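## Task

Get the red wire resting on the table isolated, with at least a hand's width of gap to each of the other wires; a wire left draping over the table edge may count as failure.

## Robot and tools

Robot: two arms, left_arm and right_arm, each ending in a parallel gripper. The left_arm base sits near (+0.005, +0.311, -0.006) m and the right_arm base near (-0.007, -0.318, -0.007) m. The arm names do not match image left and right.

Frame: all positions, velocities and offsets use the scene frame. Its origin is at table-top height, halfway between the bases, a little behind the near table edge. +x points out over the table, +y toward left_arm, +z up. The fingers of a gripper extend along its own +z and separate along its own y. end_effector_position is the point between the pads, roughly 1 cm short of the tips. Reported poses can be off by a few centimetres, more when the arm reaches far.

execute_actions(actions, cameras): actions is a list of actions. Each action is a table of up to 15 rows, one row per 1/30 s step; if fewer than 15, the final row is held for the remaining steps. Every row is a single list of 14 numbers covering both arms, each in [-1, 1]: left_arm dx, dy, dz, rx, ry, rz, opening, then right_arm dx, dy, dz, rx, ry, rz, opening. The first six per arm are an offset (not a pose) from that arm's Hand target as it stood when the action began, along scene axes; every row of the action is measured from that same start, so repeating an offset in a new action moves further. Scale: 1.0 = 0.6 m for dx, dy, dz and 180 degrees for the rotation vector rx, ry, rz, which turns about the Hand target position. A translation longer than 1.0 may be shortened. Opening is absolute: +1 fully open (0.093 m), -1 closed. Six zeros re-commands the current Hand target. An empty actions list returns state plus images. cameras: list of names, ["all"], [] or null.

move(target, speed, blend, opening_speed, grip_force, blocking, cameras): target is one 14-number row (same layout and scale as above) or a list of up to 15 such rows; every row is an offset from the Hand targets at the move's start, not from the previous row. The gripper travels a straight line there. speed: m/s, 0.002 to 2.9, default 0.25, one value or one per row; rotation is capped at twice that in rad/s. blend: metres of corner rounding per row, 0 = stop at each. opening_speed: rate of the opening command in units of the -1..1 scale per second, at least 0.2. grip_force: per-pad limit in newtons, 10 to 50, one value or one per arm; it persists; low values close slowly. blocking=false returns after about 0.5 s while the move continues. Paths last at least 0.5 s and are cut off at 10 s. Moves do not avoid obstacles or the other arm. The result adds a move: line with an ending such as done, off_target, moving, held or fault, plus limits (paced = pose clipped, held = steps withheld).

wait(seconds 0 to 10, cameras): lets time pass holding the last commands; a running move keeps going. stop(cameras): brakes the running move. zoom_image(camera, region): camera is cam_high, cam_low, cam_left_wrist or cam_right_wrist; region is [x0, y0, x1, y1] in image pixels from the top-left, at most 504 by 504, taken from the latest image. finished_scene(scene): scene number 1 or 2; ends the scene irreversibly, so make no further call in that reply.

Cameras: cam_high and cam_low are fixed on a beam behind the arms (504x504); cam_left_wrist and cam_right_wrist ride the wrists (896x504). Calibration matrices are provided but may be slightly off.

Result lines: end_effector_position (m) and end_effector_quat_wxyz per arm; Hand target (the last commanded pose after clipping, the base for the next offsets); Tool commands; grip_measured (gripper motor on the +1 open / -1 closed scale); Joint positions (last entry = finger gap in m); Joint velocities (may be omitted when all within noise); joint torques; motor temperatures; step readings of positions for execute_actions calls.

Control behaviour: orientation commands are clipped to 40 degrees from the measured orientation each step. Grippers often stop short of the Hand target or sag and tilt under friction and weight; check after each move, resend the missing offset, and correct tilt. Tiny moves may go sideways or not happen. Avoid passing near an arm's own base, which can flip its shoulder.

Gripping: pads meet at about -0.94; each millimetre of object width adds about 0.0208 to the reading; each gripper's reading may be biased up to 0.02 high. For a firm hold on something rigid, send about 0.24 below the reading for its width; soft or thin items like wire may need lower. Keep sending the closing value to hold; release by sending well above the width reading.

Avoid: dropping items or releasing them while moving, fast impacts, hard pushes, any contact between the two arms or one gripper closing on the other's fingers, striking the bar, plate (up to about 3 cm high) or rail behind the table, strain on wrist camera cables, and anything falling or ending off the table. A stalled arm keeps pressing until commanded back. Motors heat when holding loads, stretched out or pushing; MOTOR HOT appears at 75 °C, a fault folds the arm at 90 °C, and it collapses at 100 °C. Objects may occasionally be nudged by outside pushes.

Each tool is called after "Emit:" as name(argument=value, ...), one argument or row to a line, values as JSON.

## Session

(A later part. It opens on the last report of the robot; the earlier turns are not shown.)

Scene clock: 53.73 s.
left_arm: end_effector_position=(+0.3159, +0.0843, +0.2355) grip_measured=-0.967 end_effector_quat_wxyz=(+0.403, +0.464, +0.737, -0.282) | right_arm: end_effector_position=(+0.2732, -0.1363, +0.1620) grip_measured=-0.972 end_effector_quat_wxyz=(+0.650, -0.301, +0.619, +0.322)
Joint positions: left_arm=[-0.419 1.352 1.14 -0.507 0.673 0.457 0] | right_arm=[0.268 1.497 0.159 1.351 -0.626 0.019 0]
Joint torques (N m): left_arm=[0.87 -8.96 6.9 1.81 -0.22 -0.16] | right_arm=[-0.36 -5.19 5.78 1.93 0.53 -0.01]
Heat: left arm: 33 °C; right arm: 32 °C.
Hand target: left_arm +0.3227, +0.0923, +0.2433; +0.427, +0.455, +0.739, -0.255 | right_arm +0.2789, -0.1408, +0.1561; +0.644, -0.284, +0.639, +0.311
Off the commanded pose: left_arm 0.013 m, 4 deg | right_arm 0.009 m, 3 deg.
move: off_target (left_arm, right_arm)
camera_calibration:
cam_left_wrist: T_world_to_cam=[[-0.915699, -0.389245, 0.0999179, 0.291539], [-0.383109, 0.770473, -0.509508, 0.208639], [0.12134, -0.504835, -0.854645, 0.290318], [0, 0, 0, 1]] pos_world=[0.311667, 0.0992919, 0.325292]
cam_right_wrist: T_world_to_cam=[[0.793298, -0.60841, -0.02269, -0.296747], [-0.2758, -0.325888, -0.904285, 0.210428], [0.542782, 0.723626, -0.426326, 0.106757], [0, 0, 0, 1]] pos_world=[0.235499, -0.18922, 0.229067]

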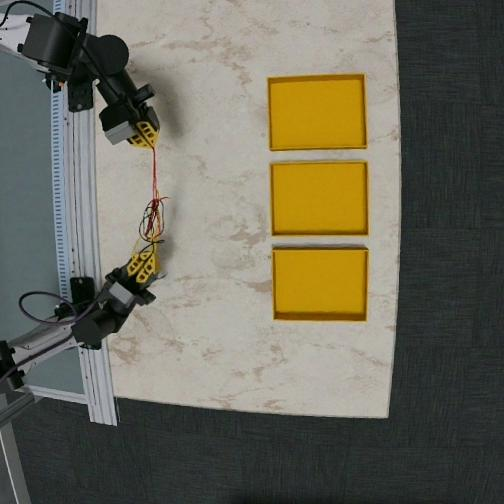

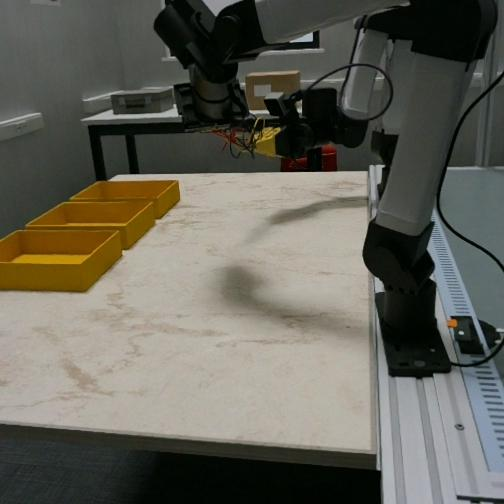

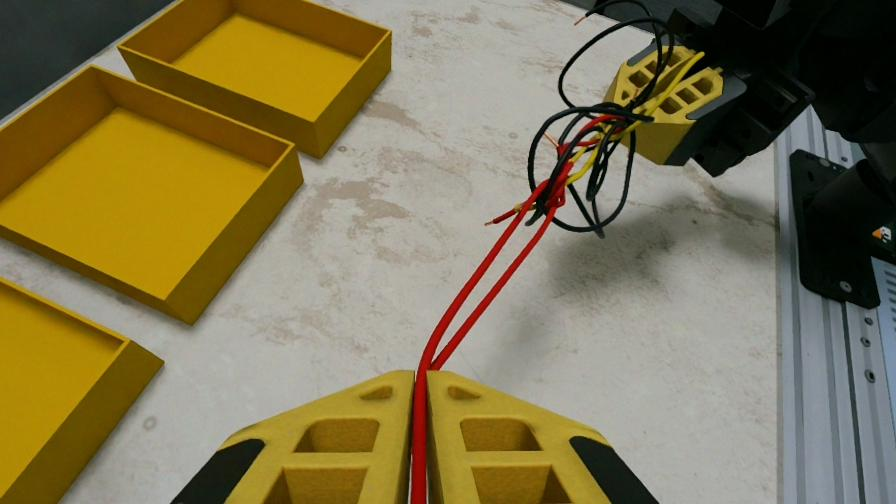

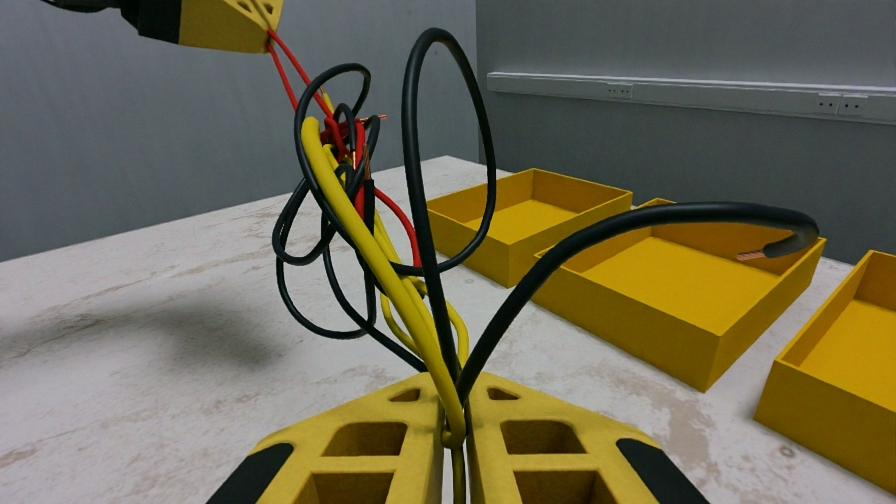

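Emit:
move(
  target=[
    [-0.05,0.12,0.06,0,0,0,-1,0,-0.1,-0.02,0,0,0,-0.98],
    [-0.0,-0.04,0.0,0,0,0,-1,0,0.03,0,0,0,0,-0.98],
    [0.08,0.15,0.06,0,0,0,-1,-0.05,-0.1,-0.02,0,0,0,-0.98],
    [0,0,0,0,0,0,-1,0,0,0,0,0,0,-0.98],
    [-0.05,0.16,0.15,0,0,0,-1,0.05,-0.1,-0.06,0,0,0,-0.98],
    [-0.02,0.04,0.02,0,0,0,-1,0,0,0,0,0,0,-0.98],
  ],
  speed=0.25,
  blend=[0.005,0.02,0.005,0.02,0.005,0],
  cameras=["cam_low","cam_left_wrist","cam_right_wrist","cam_high"],
)

Emit:
zoom_image(
  camera="cam_left_wrist",
  region=[350, 0, 750, 400],
)

Emit:
zoom_image(
  camera="cam_high",
  region=[100, 120, 220, 300],
)

Scene clock: 57.93 s.
left_arm: end_effector_position=(+0.3126, +0.1156, +0.2506) grip_measured=-0.967 end_effector_quat_wxyz=(+0.415, +0.455, +0.742, -0.264) | right_arm: end_effector_position=(+0.2784, -0.1418, +0.1539) grip_measured=-0.974 end_effector_quat_wxyz=(+0.644, -0.286, +0.637, +0.312)
Joint positions: left_arm=[-0.33 1.286 1.155 -0.605 0.697 0.517 0] | right_arm=[0.26 1.499 0.156 1.319 -0.595 0.019 0]
Joint torques (N m): left_arm=[-0.59 -7.8 6.53 1.68 0.16 -0.16] | right_arm=[0.31 -5.61 6.2 2.25 0.14 -0.01]
Heat: left arm: 34 °C; right arm: 32 °C.
Hand target: left_arm +0.3107, +0.1163, +0.2553; +0.427, +0.455, +0.739, -0.255 | right_arm +0.2789, -0.1408, +0.1561; +0.644, -0.284, +0.639, +0.311
Off the commanded pose: left_arm 0.005 m, 2 deg | right_arm 0.003 m, 0 deg.
move: done
camera_calibration:
cam_left_wrist: T_world_to_cam=[[-0.901558, -0.426613, 0.0720706, 0.306045], [-0.400785, 0.760725, -0.510557, 0.197871], [0.162985, -0.489182, -0.856818, 0.305168], [0, 0, 0, 1]] pos_world=[0.305484, 0.12932, 0.340441]
cam_right_wrist: T_world_to_cam=[[0.768353, -0.638394, -0.0456875, -0.298119], [-0.320646, -0.322175, -0.890724, 0.213598], [0.553914, 0.69904, -0.452242, 0.101854], [0, 0, 0, 1]] pos_world=[0.241132, -0.192701, 0.222699]

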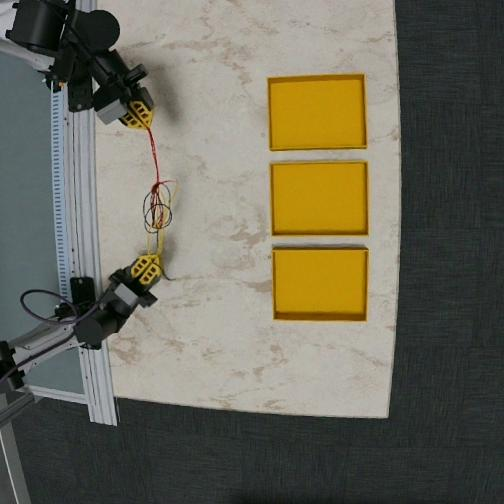

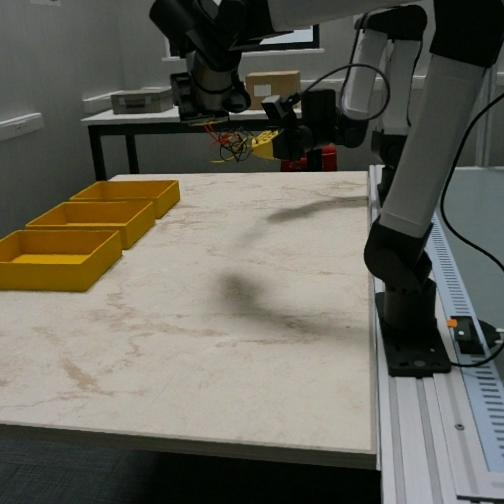

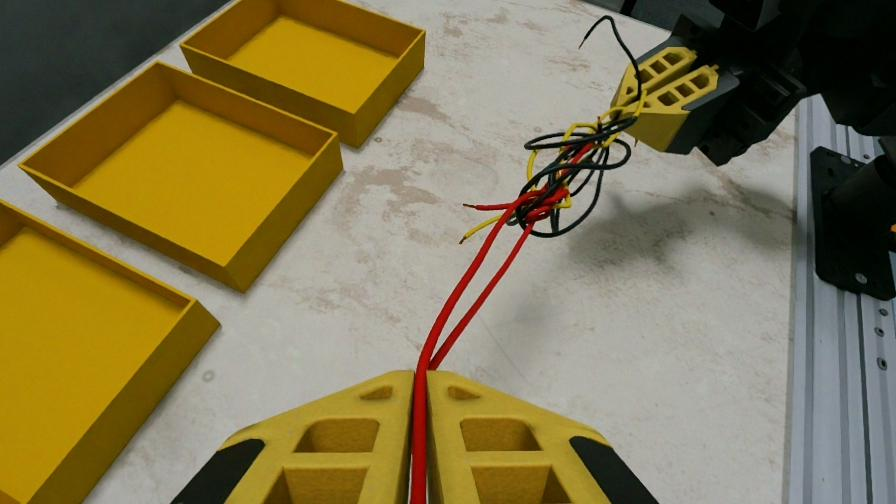

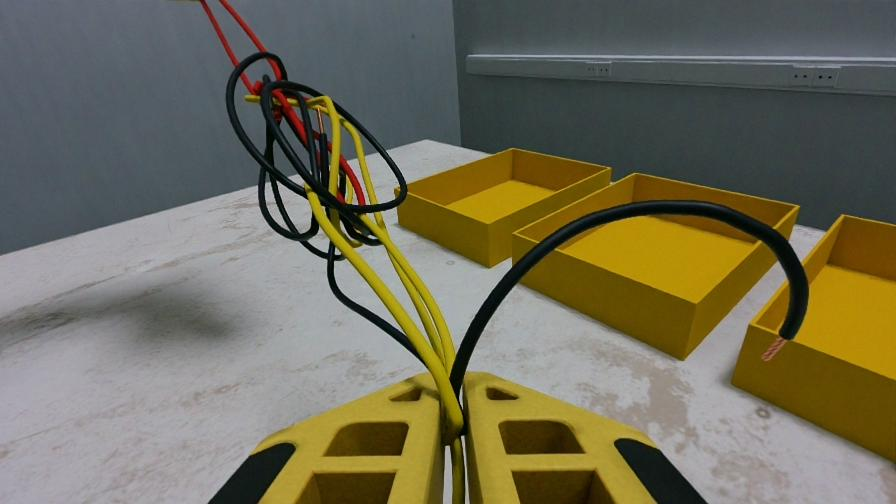

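Scaled by 1.260 from the camera's 896x504 image, which has a finer 1280x720 frame.

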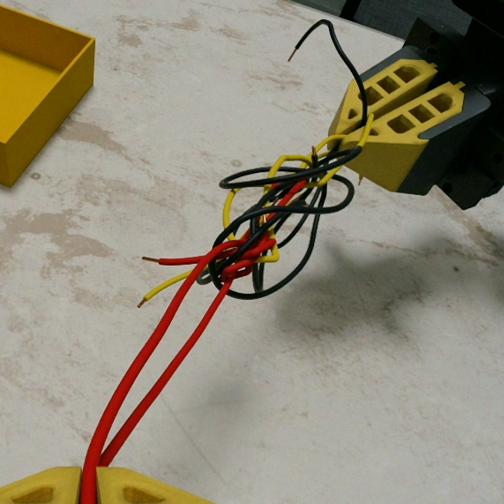

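Scaled by 2.800 from the camera's 504x504 image, which has a finer 720x720 frame.

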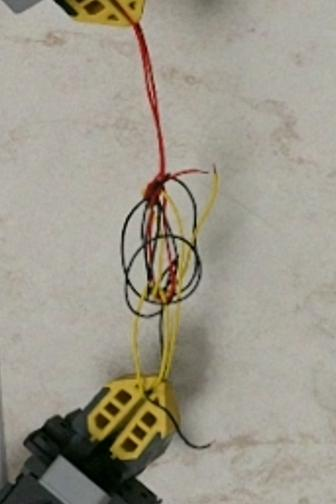

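Emit:
move(
  target=[
    [0,0.12,0.06,0,0,0,-1,0.0,-0.12,-0.02,0,0,0,-0.98],
    [0.03,-0.08,-0.06,0,0,0,-1,0,0.05,0.02,0,0,0,-0.98],
    [0.15,0.1,0.03,0,0,0,-1,-0.05,-0.12,0.06,0,0,0,-0.98],
    [0,-0.06,0,0,0,0,-1,0,0.05,0,0,0,0,-0.98],
    [-0.05,0.16,0.12,0,0,0,-1,0.08,-0.12,-0.06,0,0,0,-0.98],
    [-0.02,-0.06,0.02,0,0,0,-1,0,0.05,0,0,0,0,-0.98],
    [-0.02,0.16,0.1,0,0,0,-1,0,-0.12,0,0,0,0,-0.98],
    [-0.02,0.06,0.03,0,0,0,-1,0,0,0,0,0,0,-0.98],
  ],
  speed=0.35,
  blend=[0.005,0.02,0.005,0.02,0.005,0.02,0.005,0],
  cameras=["cam_low","cam_left_wrist","cam_right_wrist","cam_high"],
)

Emit:
zoom_image(
  camera="cam_left_wrist",
  region=[350, 0, 750, 400],
)

Emit:
zoom_image(
  camera="cam_high",
  region=[100, 100, 220, 300],
)

Scene clock: 63.10 s.
left_arm: end_effector_position=(+0.2950, +0.1461, +0.2681) grip_measured=-0.967 end_effector_quat_wxyz=(+0.408, +0.458, +0.738, -0.283) | right_arm: end_effector_position=(+0.2700, -0.1367, +0.1651) grip_measured=-0.974 end_effector_quat_wxyz=(+0.652, -0.302, +0.615, +0.324)
Joint positions: left_arm=[-0.202 1.249 1.216 -0.808 0.824 0.644 0] | right_arm=[0.268 1.476 0.151 1.347 -0.63 0.021 0]
Joint torques (N m): left_arm=[0.59 -7.47 6.67 1.63 -0.03 -0.16] | right_arm=[-0.43 -3.43 6.52 1.9 0.53 -0.05]
Heat: left arm: 33 °C; right arm: 32 °C.
Hand target: left_arm +0.2986, +0.1523, +0.2734; +0.427, +0.455, +0.739, -0.255 | right_arm +0.2789, -0.1408, +0.1561; +0.644, -0.284, +0.639, +0.311
Off the commanded pose: left_arm 0.009 m, 4 deg | right_arm 0.013 m, 4 deg.
move: off_target (left_arm, right_arm)
camera_calibration:
cam_left_wrist: T_world_to_cam=[[-0.910885, -0.400143, 0.100863, 0.293093], [-0.391476, 0.760609, -0.5179, 0.175765], [0.130517, -0.511233, -0.849474, 0.348711], [0, 0, 0, 1]] pos_world=[0.29027, 0.161863, 0.357687]
cam_right_wrist: T_world_to_cam=[[0.796164, -0.604773, -0.0193113, -0.295162], [-0.267527, -0.323205, -0.907727, 0.210929], [0.542727, 0.727865, -0.419117, 0.109487], [0, 0, 0, 1]] pos_world=[0.232005, -0.190024, 0.231654]

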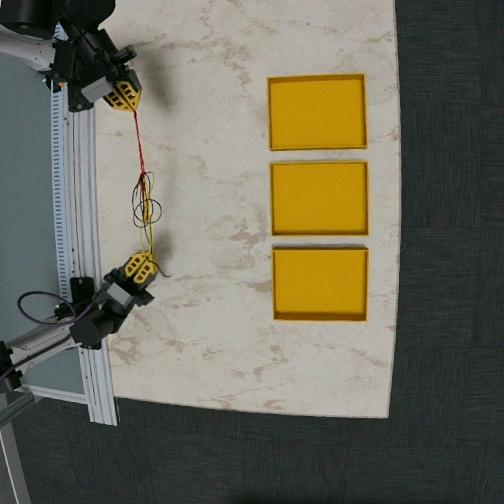

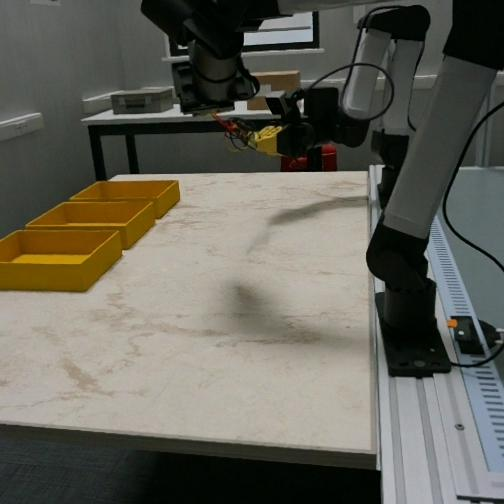

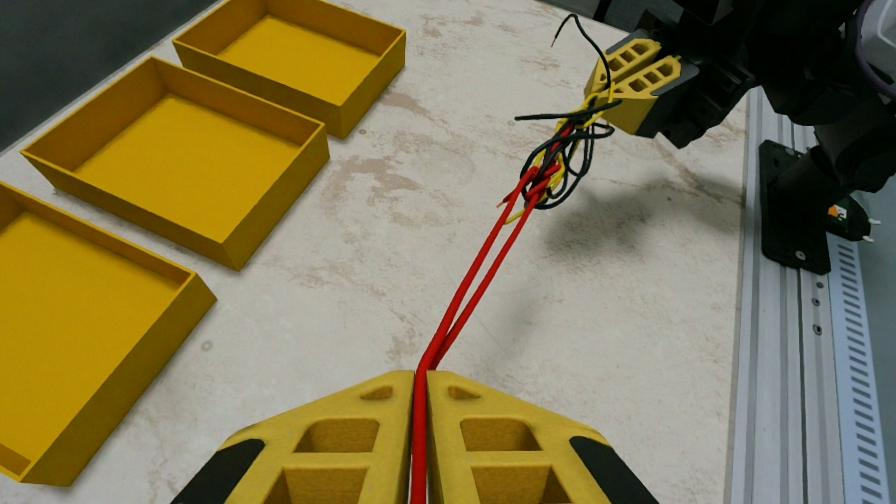

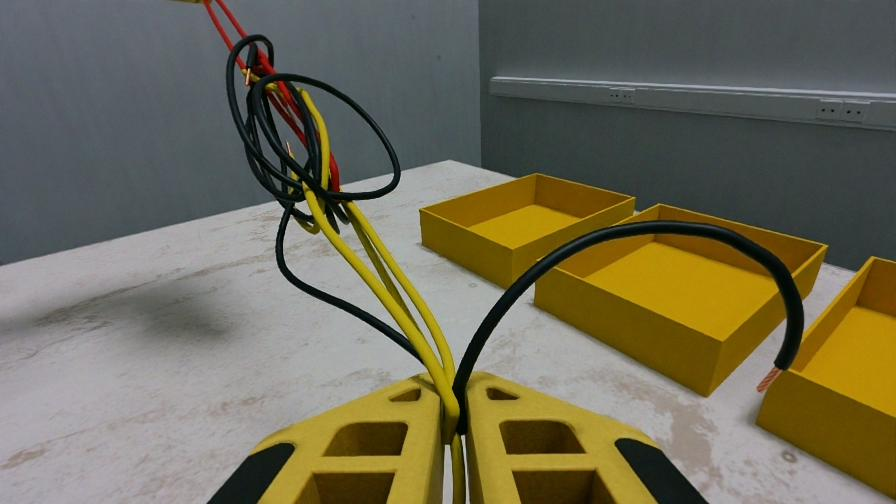

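Scaled by 1.260 from the camera's 896x504 image, which has a finer 1280x720 frame.

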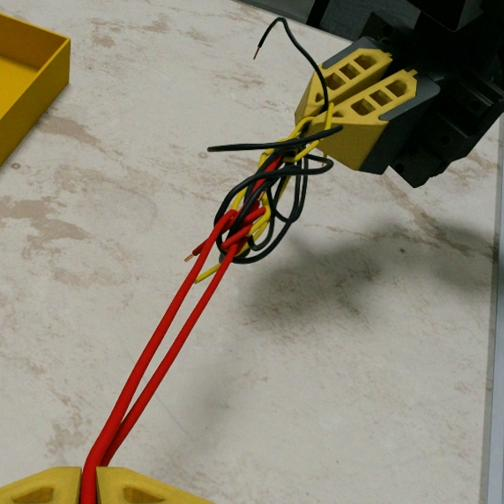

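Scaled by 2.520 from the camera's 504x504 image, which has a finer 720x720 frame.

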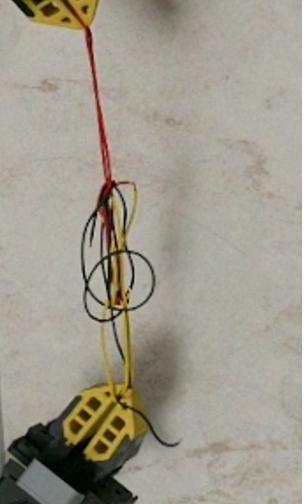

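Emit:
move(
  target=[
    [0,0.12,0.06,0,0,0,-1,0.0,-0.12,-0.02,0,0,0,-0.98],
    [0.03,-0.08,-0.06,0,0,0,-1,0,0.05,0.02,0,0,0,-0.98],
    [0.15,0.1,0.03,0,0,0,-1,-0.05,-0.12,0.06,0,0,0,-0.98],
    [0,-0.06,0,0,0,0,-1,0,0.05,0,0,0,0,-0.98],
    [0,0.16,0.12,0,0,0,-1,0.08,-0.12,-0.06,0,0,0,-0.98],
    [0.02,-0.06,0.02,0,0,0,-1,0,0.05,0,0,0,0,-0.98],
    [0.05,0.16,0.1,0,0,0,-1,0,-0.12,0,0,0,0,-0.98],
    [0.02,0.06,0.0,0,0,0,-1,0,0,0,0,0,0,-0.98],
  ],
  speed=0.35,
  blend=[0.005,0.02,0.005,0.02,0.005,0.02,0.005,0],
  cameras=["cam_low","cam_left_wrist","cam_right_wrist","cam_high"],
)

Emit:
zoom_image(
  camera="cam_left_wrist",
  region=[350, 0, 750, 400],
)

Emit:
zoom_image(
  camera="cam_high",
  region=[100, 100, 220, 300],
)

Scene clock: 68.03 s.
left_arm: end_effector_position=(+0.3012, +0.1763, +0.2679) grip_measured=-0.967 end_effector_quat_wxyz=(+0.401, +0.455, +0.734, -0.305) | right_arm: end_effector_position=(+0.2646, -0.1310, +0.1728) grip_measured=-0.974 end_effector_quat_wxyz=(+0.657, -0.316, +0.597, +0.335)
Joint positions: left_arm=[-0.056 1.324 1.288 -0.973 0.952 0.826 0] | right_arm=[0.277 1.473 0.156 1.372 -0.662 0.024 0]
Joint torques (N m): left_arm=[1.83 -8.27 6.86 1.6 -0.18 -0.19] | right_arm=[-1.22 -3.21 5.46 1.62 0.91 -0.09]
Heat: left arm: 33 °C; right arm: 32 °C.
Hand target: left_arm +0.3106, +0.1883, +0.2734; +0.427, +0.455, +0.739, -0.254 | right_arm +0.2789, -0.1408, +0.1561; +0.644, -0.284, +0.639, +0.311
Off the commanded pose: left_arm 0.016 m, 6 deg | right_arm 0.024 m, 7 deg.
move: off_target (left_arm, right_arm)
camera_calibration:
cam_left_wrist: T_world_to_cam=[[-0.915904, -0.376572, 0.138971, 0.29794], [-0.389961, 0.752727, -0.530407, 0.159469], [0.0951294, -0.539995, -0.836275, 0.375436], [0, 0, 0, 1]] pos_world=[0.299356, 0.194893, 0.357146]
cam_right_wrist: T_world_to_cam=[[0.819925, -0.572471, 0.000818561, -0.292788], [-0.226024, -0.325038, -0.918294, 0.208937], [0.525962, 0.752747, -0.395899, 0.115231], [0, 0, 0, 1]] pos_world=[0.226682, -0.18644, 0.237725]

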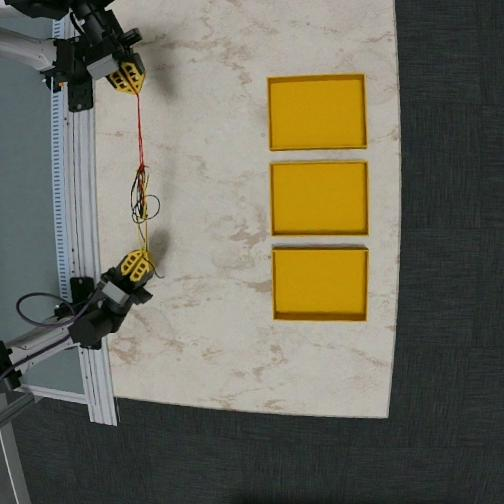

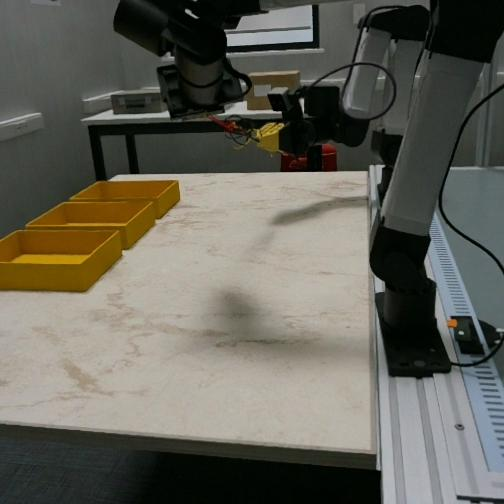

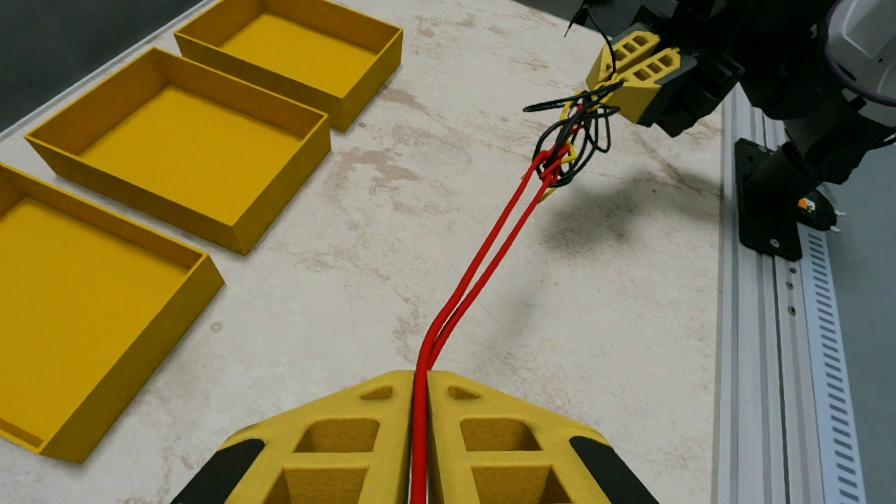

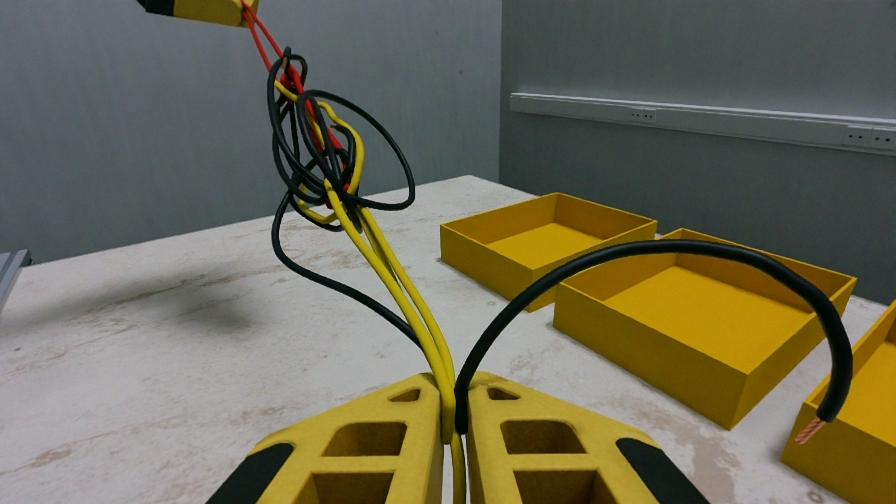

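Scaled by 1.260 from the camera's 896x504 image, which has a finer 1280x720 frame.

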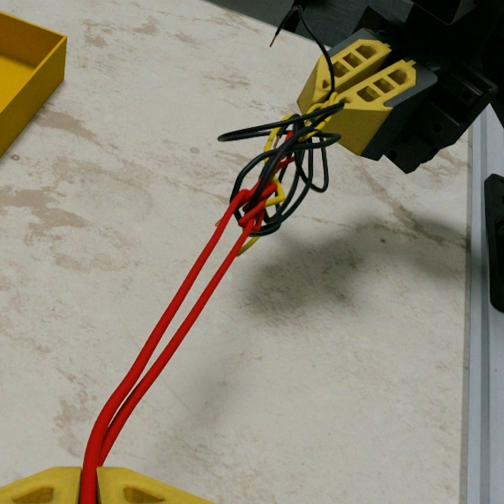

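Scaled by 2.520 from the camera's 504x504 image, which has a finer 720x720 frame.

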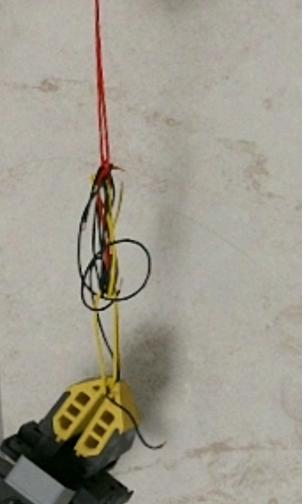

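Keep going, shifting outward each time.

Emit:
move(
  target=[
    [0,0.14,0.06,0,0,0,-1,0.0,-0.12,-0.02,0,0,0,-0.98],
    [0.03,-0.08,-0.08,0,0,0,-1,0,0.05,0.02,0,0,0,-0.98],
    [0.15,0.14,0.03,0,0,0,-1,-0.05,-0.14,0.06,0,0,0,-0.98],
    [0,-0.06,0,0,0,0,-1,0,0.05,0,0,0,0,-0.98],
    [0.1,0.18,-0.12,0,0,0,-1,0.08,-0.14,-0.06,0,0,0,-0.98],
    [0.02,-0.06,-0.1,0,0,0,-1,0,0.05,0,0,0,0,-0.98],
    [0.05,0.2,0.05,0,0,0,-1,0,-0.14,0,0,0,0,-0.98],
    [0.02,0.04,0.0,0,0,0,-1,0,0,0,0,0,0,-0.98],
  ],
  speed=0.4,
  blend=[0.005,0.02,0.005,0.02,0.005,0.02,0.005,0],
  cameras=["cam_low","cam_left_wrist","cam_right_wrist","cam_high"],
)

Emit:
zoom_image(
  camera="cam_left_wrist",
  region=[350, 0, 750, 400],
)

Emit:
zoom_image(
  camera="cam_high",
  region=[100, 100, 220, 300],
)

Scene clock: 73.20 s.
left_arm: end_effector_position=(+0.3260, +0.2135, +0.2714) grip_measured=-0.972 end_effector_quat_wxyz=(+0.422, +0.451, +0.740, -0.265) | right_arm: end_effector_position=(+0.2753, -0.1447, +0.1585) grip_measured=-0.974 end_effector_quat_wxyz=(+0.649, -0.281, +0.635, +0.311)
Joint positions: left_arm=[0.063 1.39 1.367 -1.023 0.953 0.949 0] | right_arm=[0.257 1.462 0.143 1.309 -0.59 0.027 0]
Joint torques (N m): left_arm=[-0.66 -8.09 6 1.2 0.41 -0.18] | right_arm=[0.61 -2.1 7.65 2.32 0.1 -0.13]
Heat: left arm: 34 °C; right arm: 32 °C.
Hand target: left_arm +0.3227, +0.2123, +0.2734; +0.427, +0.455, +0.739, -0.254 | right_arm +0.2789, -0.1407, +0.1560; +0.644, -0.285, +0.639, +0.311
Off the commanded pose: left_arm 0.004 m, 1 deg | right_arm 0.006 m, 1 deg.
move: done
camera_calibration:
cam_left_wrist: T_world_to_cam=[[-0.899138, -0.432396, 0.0677076, 0.360063], [-0.400906, 0.751647, -0.523738, 0.144948], [0.17557, -0.498057, -0.849184, 0.364335], [0, 0, 0, 1]] pos_world=[0.31789, 0.2282, 0.360924]
cam_right_wrist: T_world_to_cam=[[0.762976, -0.644792, -0.045934, -0.296888], [-0.317106, -0.311413, -0.895805, 0.217269], [0.563303, 0.698044, -0.442068, 0.103337], [0, 0, 0, 1]] pos_world=[0.237206, -0.195904, 0.226675]

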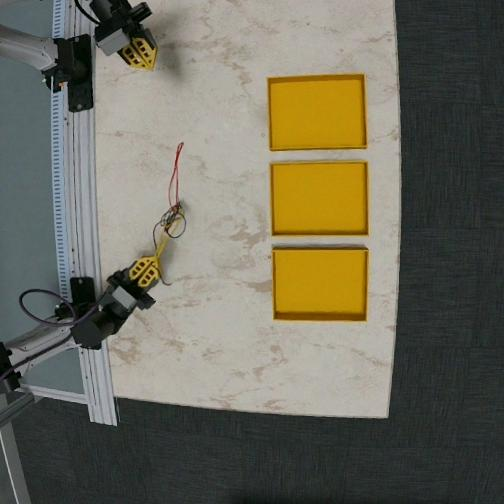

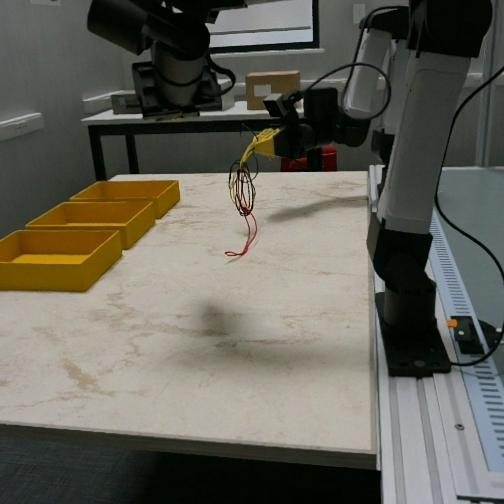

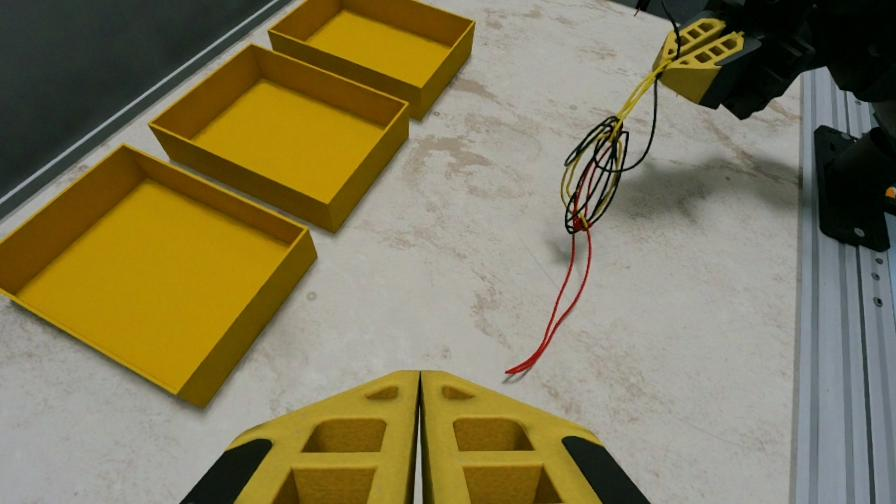

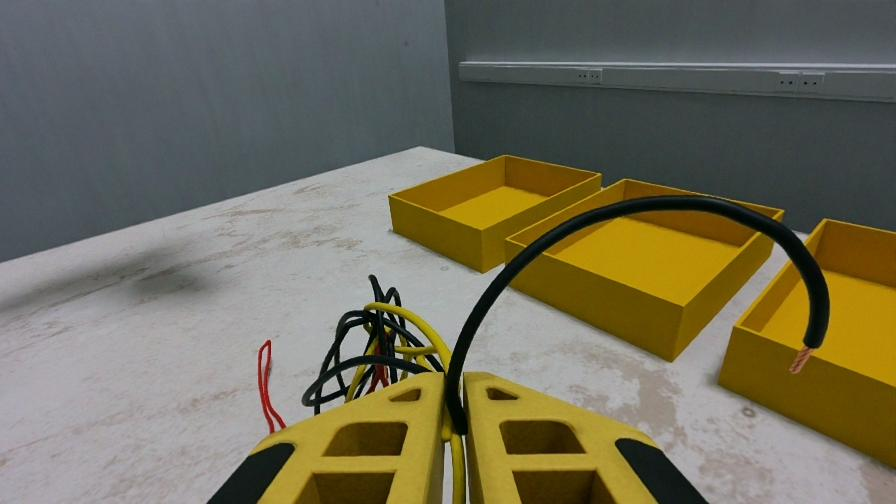

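Scaled by 1.260 from the camera's 896x504 image, which has a finer 1280x720 frame.

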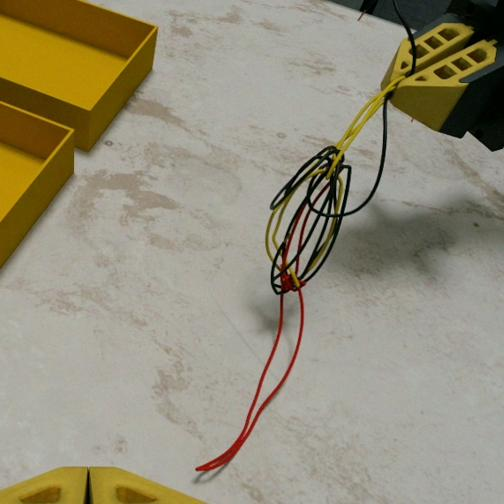

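Scaled by 2.520 from the camera's 504x504 image, which has a finer 720x720 frame.

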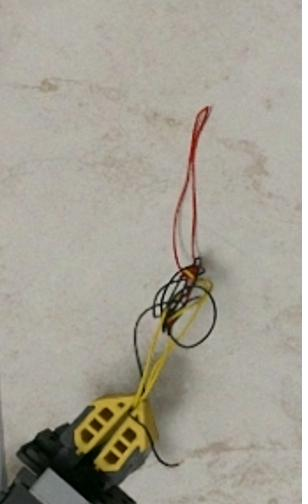

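Emit:
move(
  target=[-0.1,-0.23,-0.26,0,0,0,1,0,0,0,0,0,0,-0.98],
  speed=0.3,
  cameras=["cam_left_wrist","cam_high"],
)

Emit:
zoom_image(
  camera="cam_left_wrist",
  region=[400, 0, 750, 350],
)

Scene clock: 88.60 s.
left_arm: end_effector_position=(+0.2638, +0.0753, +0.1257) grip_measured=+1.000 end_effector_quat_wxyz=(+0.433, +0.456, +0.734, -0.257) | right_arm: end_effector_position=(+0.2753, -0.1447, +0.1585) grip_measured=-0.974 end_effector_quat_wxyz=(+0.649, -0.281, +0.635, +0.311)
Joint positions: left_arm=[-0.571 1.209 0.546 0.069 0.499 0.339 0.093] | right_arm=[0.257 1.462 0.143 1.309 -0.59 0.027 0]
Joint torques (N m): left_arm=[-0.96 -2.81 6.22 1.88 0.08 -0.15] | right_arm=[0.66 -2.04 7.69 2.32 0.11 -0.14]
Heat: left arm: 33 °C; right arm: 33 °C.
Hand target: left_arm +0.2626, +0.0743, +0.1173; +0.427, +0.455, +0.739, -0.254 | right_arm +0.2788, -0.1407, +0.1561; +0.644, -0.285, +0.639, +0.311
Off the commanded pose: left_arm 0.008 m, 1 deg | right_arm 0.006 m, 1 deg.
move: done
camera_calibration:
cam_left_wrist: T_world_to_cam=[[-0.901272, -0.431347, 0.0405966, 0.258036], [-0.384534, 0.753238, -0.533635, 0.14436], [0.199602, -0.496561, -0.84474, 0.175685], [0, 0, 0, 1]] pos_world=[0.253004, 0.0898038, 0.214968]
Images, in order (width x height): cam_high 504x504, cam_left_wrist 896x504.

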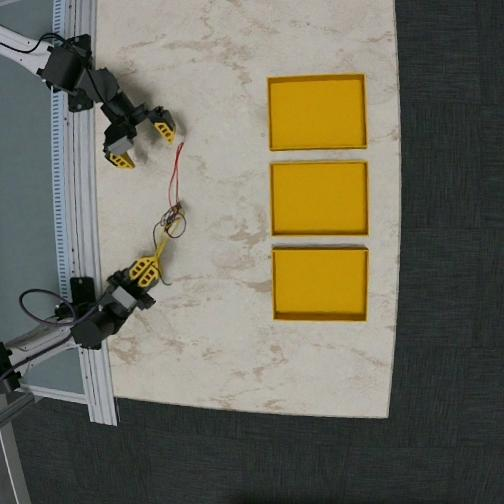

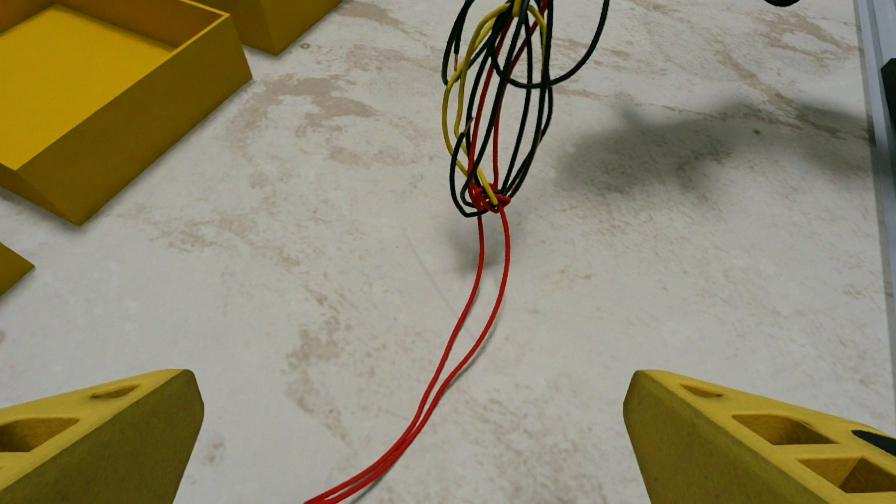

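Scaled by 1.440 from the camera's 896x504 image, which has a finer 1280x720 frame.

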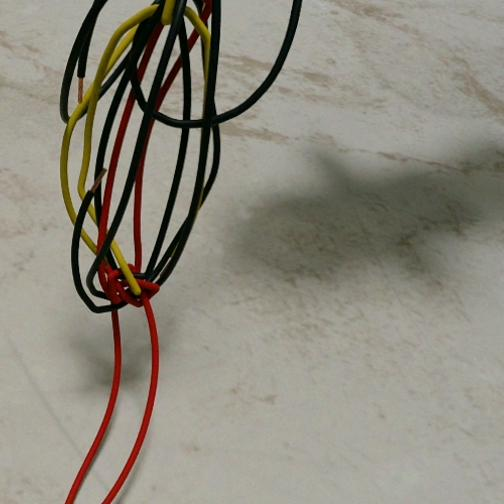

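Emit:
zoom_image(
  camera="cam_left_wrist",
  region=[430, 130, 550, 240],
)

Emit:
zoom_image(
  camera="cam_left_wrist",
  region=[430, 0, 620, 130],
)

Scaled by 4.200 from the camera's 896x504 image, which has a finer 1280x720 frame.

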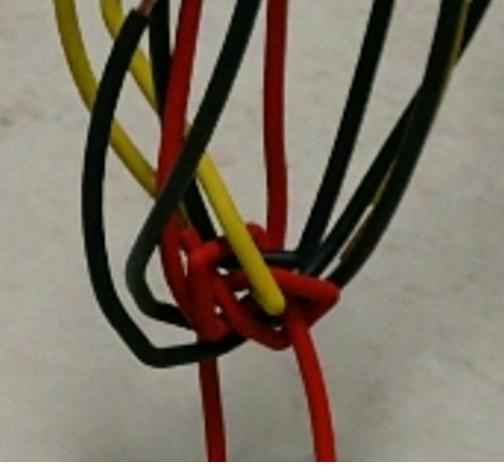

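Scaled by 2.653 from the camera's 896x504 image, which has a finer 1280x720 frame.

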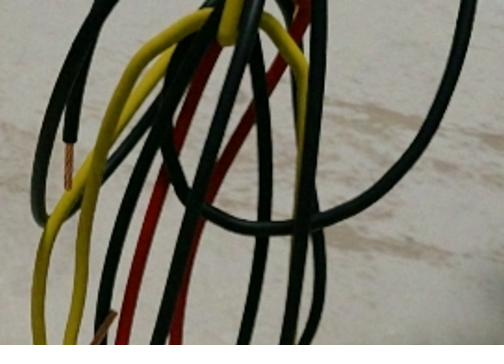

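Emit:
move(
  target=[
    [0.015,-0.143,-0.125,0,0,0,1,0,0,0,0,0,0,-0.98],
    [0.015,-0.143,-0.125,0,0,0,-1,0,0,0,0,0,0,-0.98],
  ],
  speed=0.2,
  cameras=["cam_left_wrist","cam_right_wrist"],
)

Scene clock: 91.10 s.
left_arm: end_effector_position=(+0.2648, -0.0045, +0.0379) grip_measured=-0.972 end_effector_quat_wxyz=(+0.415, +0.459, +0.742, -0.257) | right_arm: end_effector_position=(+0.2753, -0.1447, +0.1585) grip_measured=-0.974 end_effector_quat_wxyz=(+0.649, -0.281, +0.635, +0.311)
Joint positions: left_arm=[-0.828 1.713 0.544 0.593 0.287 0.189 0] | right_arm=[0.257 1.462 0.143 1.309 -0.59 0.027 0]
Joint torques (N m): left_arm=[-0.64 -5.76 7.66 1.96 -0.01 -0.17] | right_arm=[0.64 -2.07 7.68 2.32 0.11 -0.12]
Heat: left arm: 33 °C; right arm: 33 °C.
Hand target: left_arm +0.2716, -0.0115, +0.0423; +0.427, +0.455, +0.739, -0.255 | right_arm +0.2788, -0.1407, +0.1561; +0.644, -0.285, +0.639, +0.311
Off the commanded pose: left_arm 0.011 m, 1 deg | right_arm 0.006 m, 1 deg.
move: off_target (left_arm); target 2's new opening was sent with left_arm's hand 0.011 m and 1 deg from that target
camera_calibration:
cam_left_wrist: T_world_to_cam=[[-0.901707, -0.428453, 0.0578905, 0.227639], [-0.396885, 0.767186, -0.503893, 0.160233], [0.171482, -0.47734, -0.861824, 0.0698041], [0, 0, 0, 1]] pos_world=[0.256888, 0.00792421, 0.127721]
cam_right_wrist: T_world_to_cam=[[0.762976, -0.644792, -0.045934, -0.296888], [-0.317106, -0.311413, -0.895805, 0.217269], [0.563303, 0.698044, -0.442068, 0.103337], [0, 0, 0, 1]] pos_world=[0.237206, -0.195904, 0.226675]
Images, in order (width x height): cam_left_wrist 896x504, cam_right_wrist 896x504.

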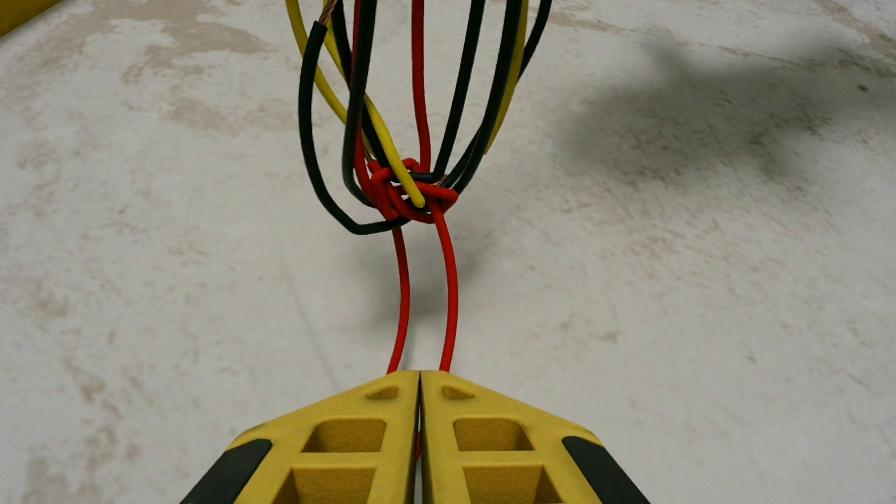

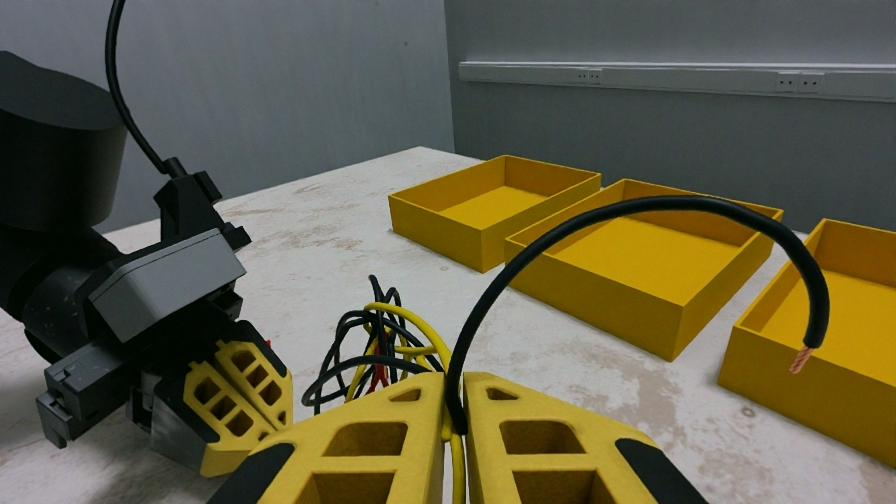

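Emit:
move(
  target=[
    [0.0,0,0,0,0,0,0.2,0,0,0,0,0,0,-0.98],
    [0.02,-0.045,0.005,0,0,0,0.2,0,0,0,0,0,0,-0.98],
    [0.02,-0.045,0.005,0,0,0,-1,0,0,0,0,0,0,-0.98],
  ],
  speed=0.1,
  cameras=["cam_left_wrist","cam_low"],
)

Scene clock: 93.47 s.
left_arm: end_effector_position=(+0.2793, -0.0325, +0.0446) grip_measured=-0.968 end_effector_quat_wxyz=(+0.423, +0.457, +0.738, -0.257) | right_arm: end_effector_position=(+0.2755, -0.1449, +0.1585) grip_measured=-0.974 end_effector_quat_wxyz=(+0.649, -0.281, +0.635, +0.311)
Joint positions: left_arm=[-0.863 1.787 0.66 0.575 0.255 0.17 0] | right_arm=[0.257 1.462 0.143 1.309 -0.589 0.027 0]
Joint torques (N m): left_arm=[-0.75 -6.63 7.92 1.81 -0.03 -0.17] | right_arm=[0.57 -2.06 7.66 2.31 0.11 -0.12]
Heat: left arm: 33 °C; right arm: 33 °C.
Hand target: left_arm +0.2836, -0.0384, +0.0453; +0.427, +0.455, +0.739, -0.254 | right_arm +0.2789, -0.1407, +0.1561; +0.644, -0.285, +0.639, +0.311
Off the commanded pose: left_arm 0.007 m, 1 deg | right_arm 0.006 m, 1 deg.
move: done
camera_calibration:
cam_left_wrist: T_world_to_cam=[[-0.901645, -0.429546, 0.0502639, 0.22863], [-0.391197, 0.760503, -0.518266, 0.189648], [0.184393, -0.486955, -0.853741, 0.0555205], [0, 0, 0, 1]] pos_world=[0.270095, -0.0189851, 0.134197]
Images, in order (width x height): cam_low 504x504, cam_left_wrist 896x504.

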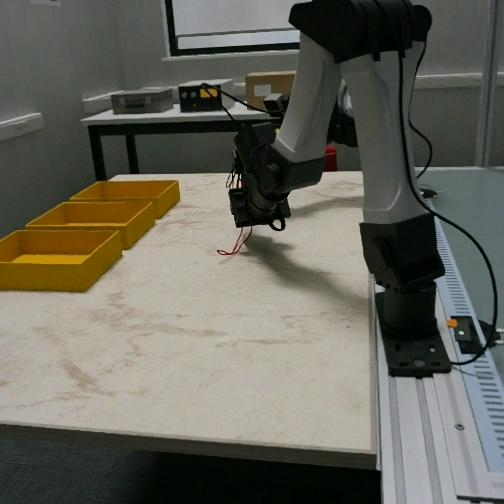

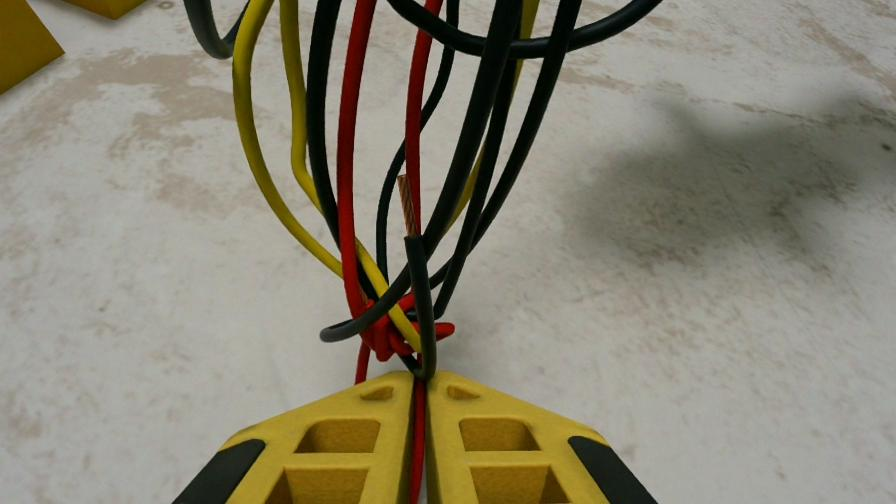

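Emit:
move(
  target=[
    [-0.03,0.1,0.02,0,0,0,-1,0,0,0,0,0,0,-0.98],
  ],
  speed=0.1,
  cameras=["cam_left_wrist","cam_low"],
)

Scene clock: 94.83 s.
left_arm: end_effector_position=(+0.2687, +0.0150, +0.0579) grip_measured=-0.968 end_effector_quat_wxyz=(+0.431, +0.454, +0.736, -0.256) | right_arm: end_effector_position=(+0.2746, -0.1434, +0.1554) grip_measured=-0.974 end_effector_quat_wxyz=(+0.643, -0.282, +0.640, +0.313)
Joint positions: left_arm=[-0.769 1.603 0.507 0.546 0.327 0.218 0] | right_arm=[0.262 1.462 0.143 1.295 -0.589 0.027 0]
Joint torques (N m): left_arm=[1.07 -9.18 4.79 1.62 0.24 -0.04] | right_arm=[0.24 -2.09 7.69 2.48 0.1 -0.12]
Heat: left arm: 33 °C; right arm: 34 °C.
Hand target: left_arm +0.2655, +0.0215, +0.0573; +0.427, +0.455, +0.739, -0.255 | right_arm +0.2789, -0.1407, +0.1561; +0.644, -0.285, +0.639, +0.311
Off the commanded pose: left_arm 0.007 m, 1 deg | right_arm 0.005 m, 0 deg.
move: done
camera_calibration:
cam_left_wrist: T_world_to_cam=[[-0.898726, -0.436362, 0.0433639, 0.23854], [-0.390814, 0.752193, -0.530538, 0.157048], [0.198888, -0.493756, -0.846551, 0.0877665], [0, 0, 0, 1]] pos_world=[0.258303, 0.0292945, 0.147275]
Images, in order (width x height): cam_low 504x504, cam_left_wrist 896x504.

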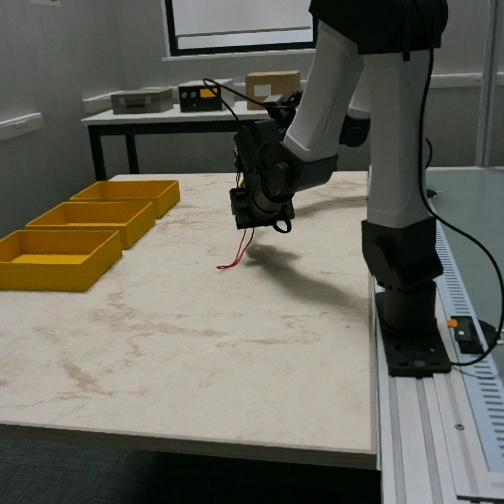

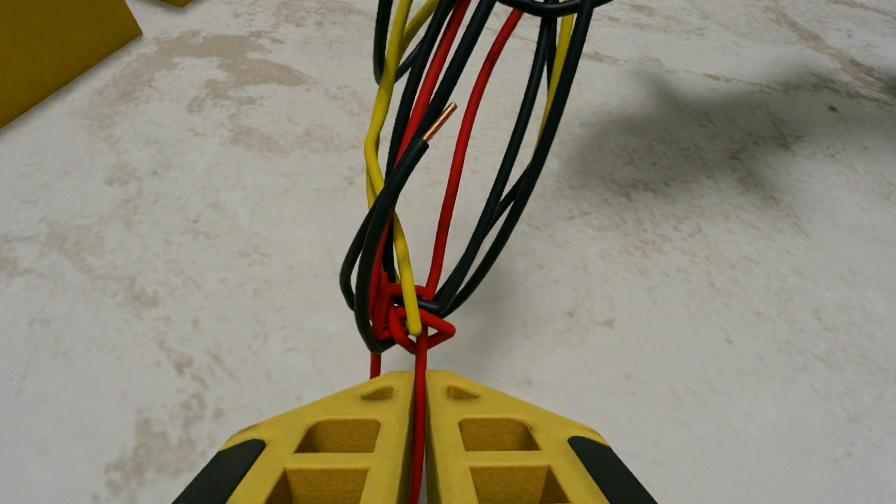

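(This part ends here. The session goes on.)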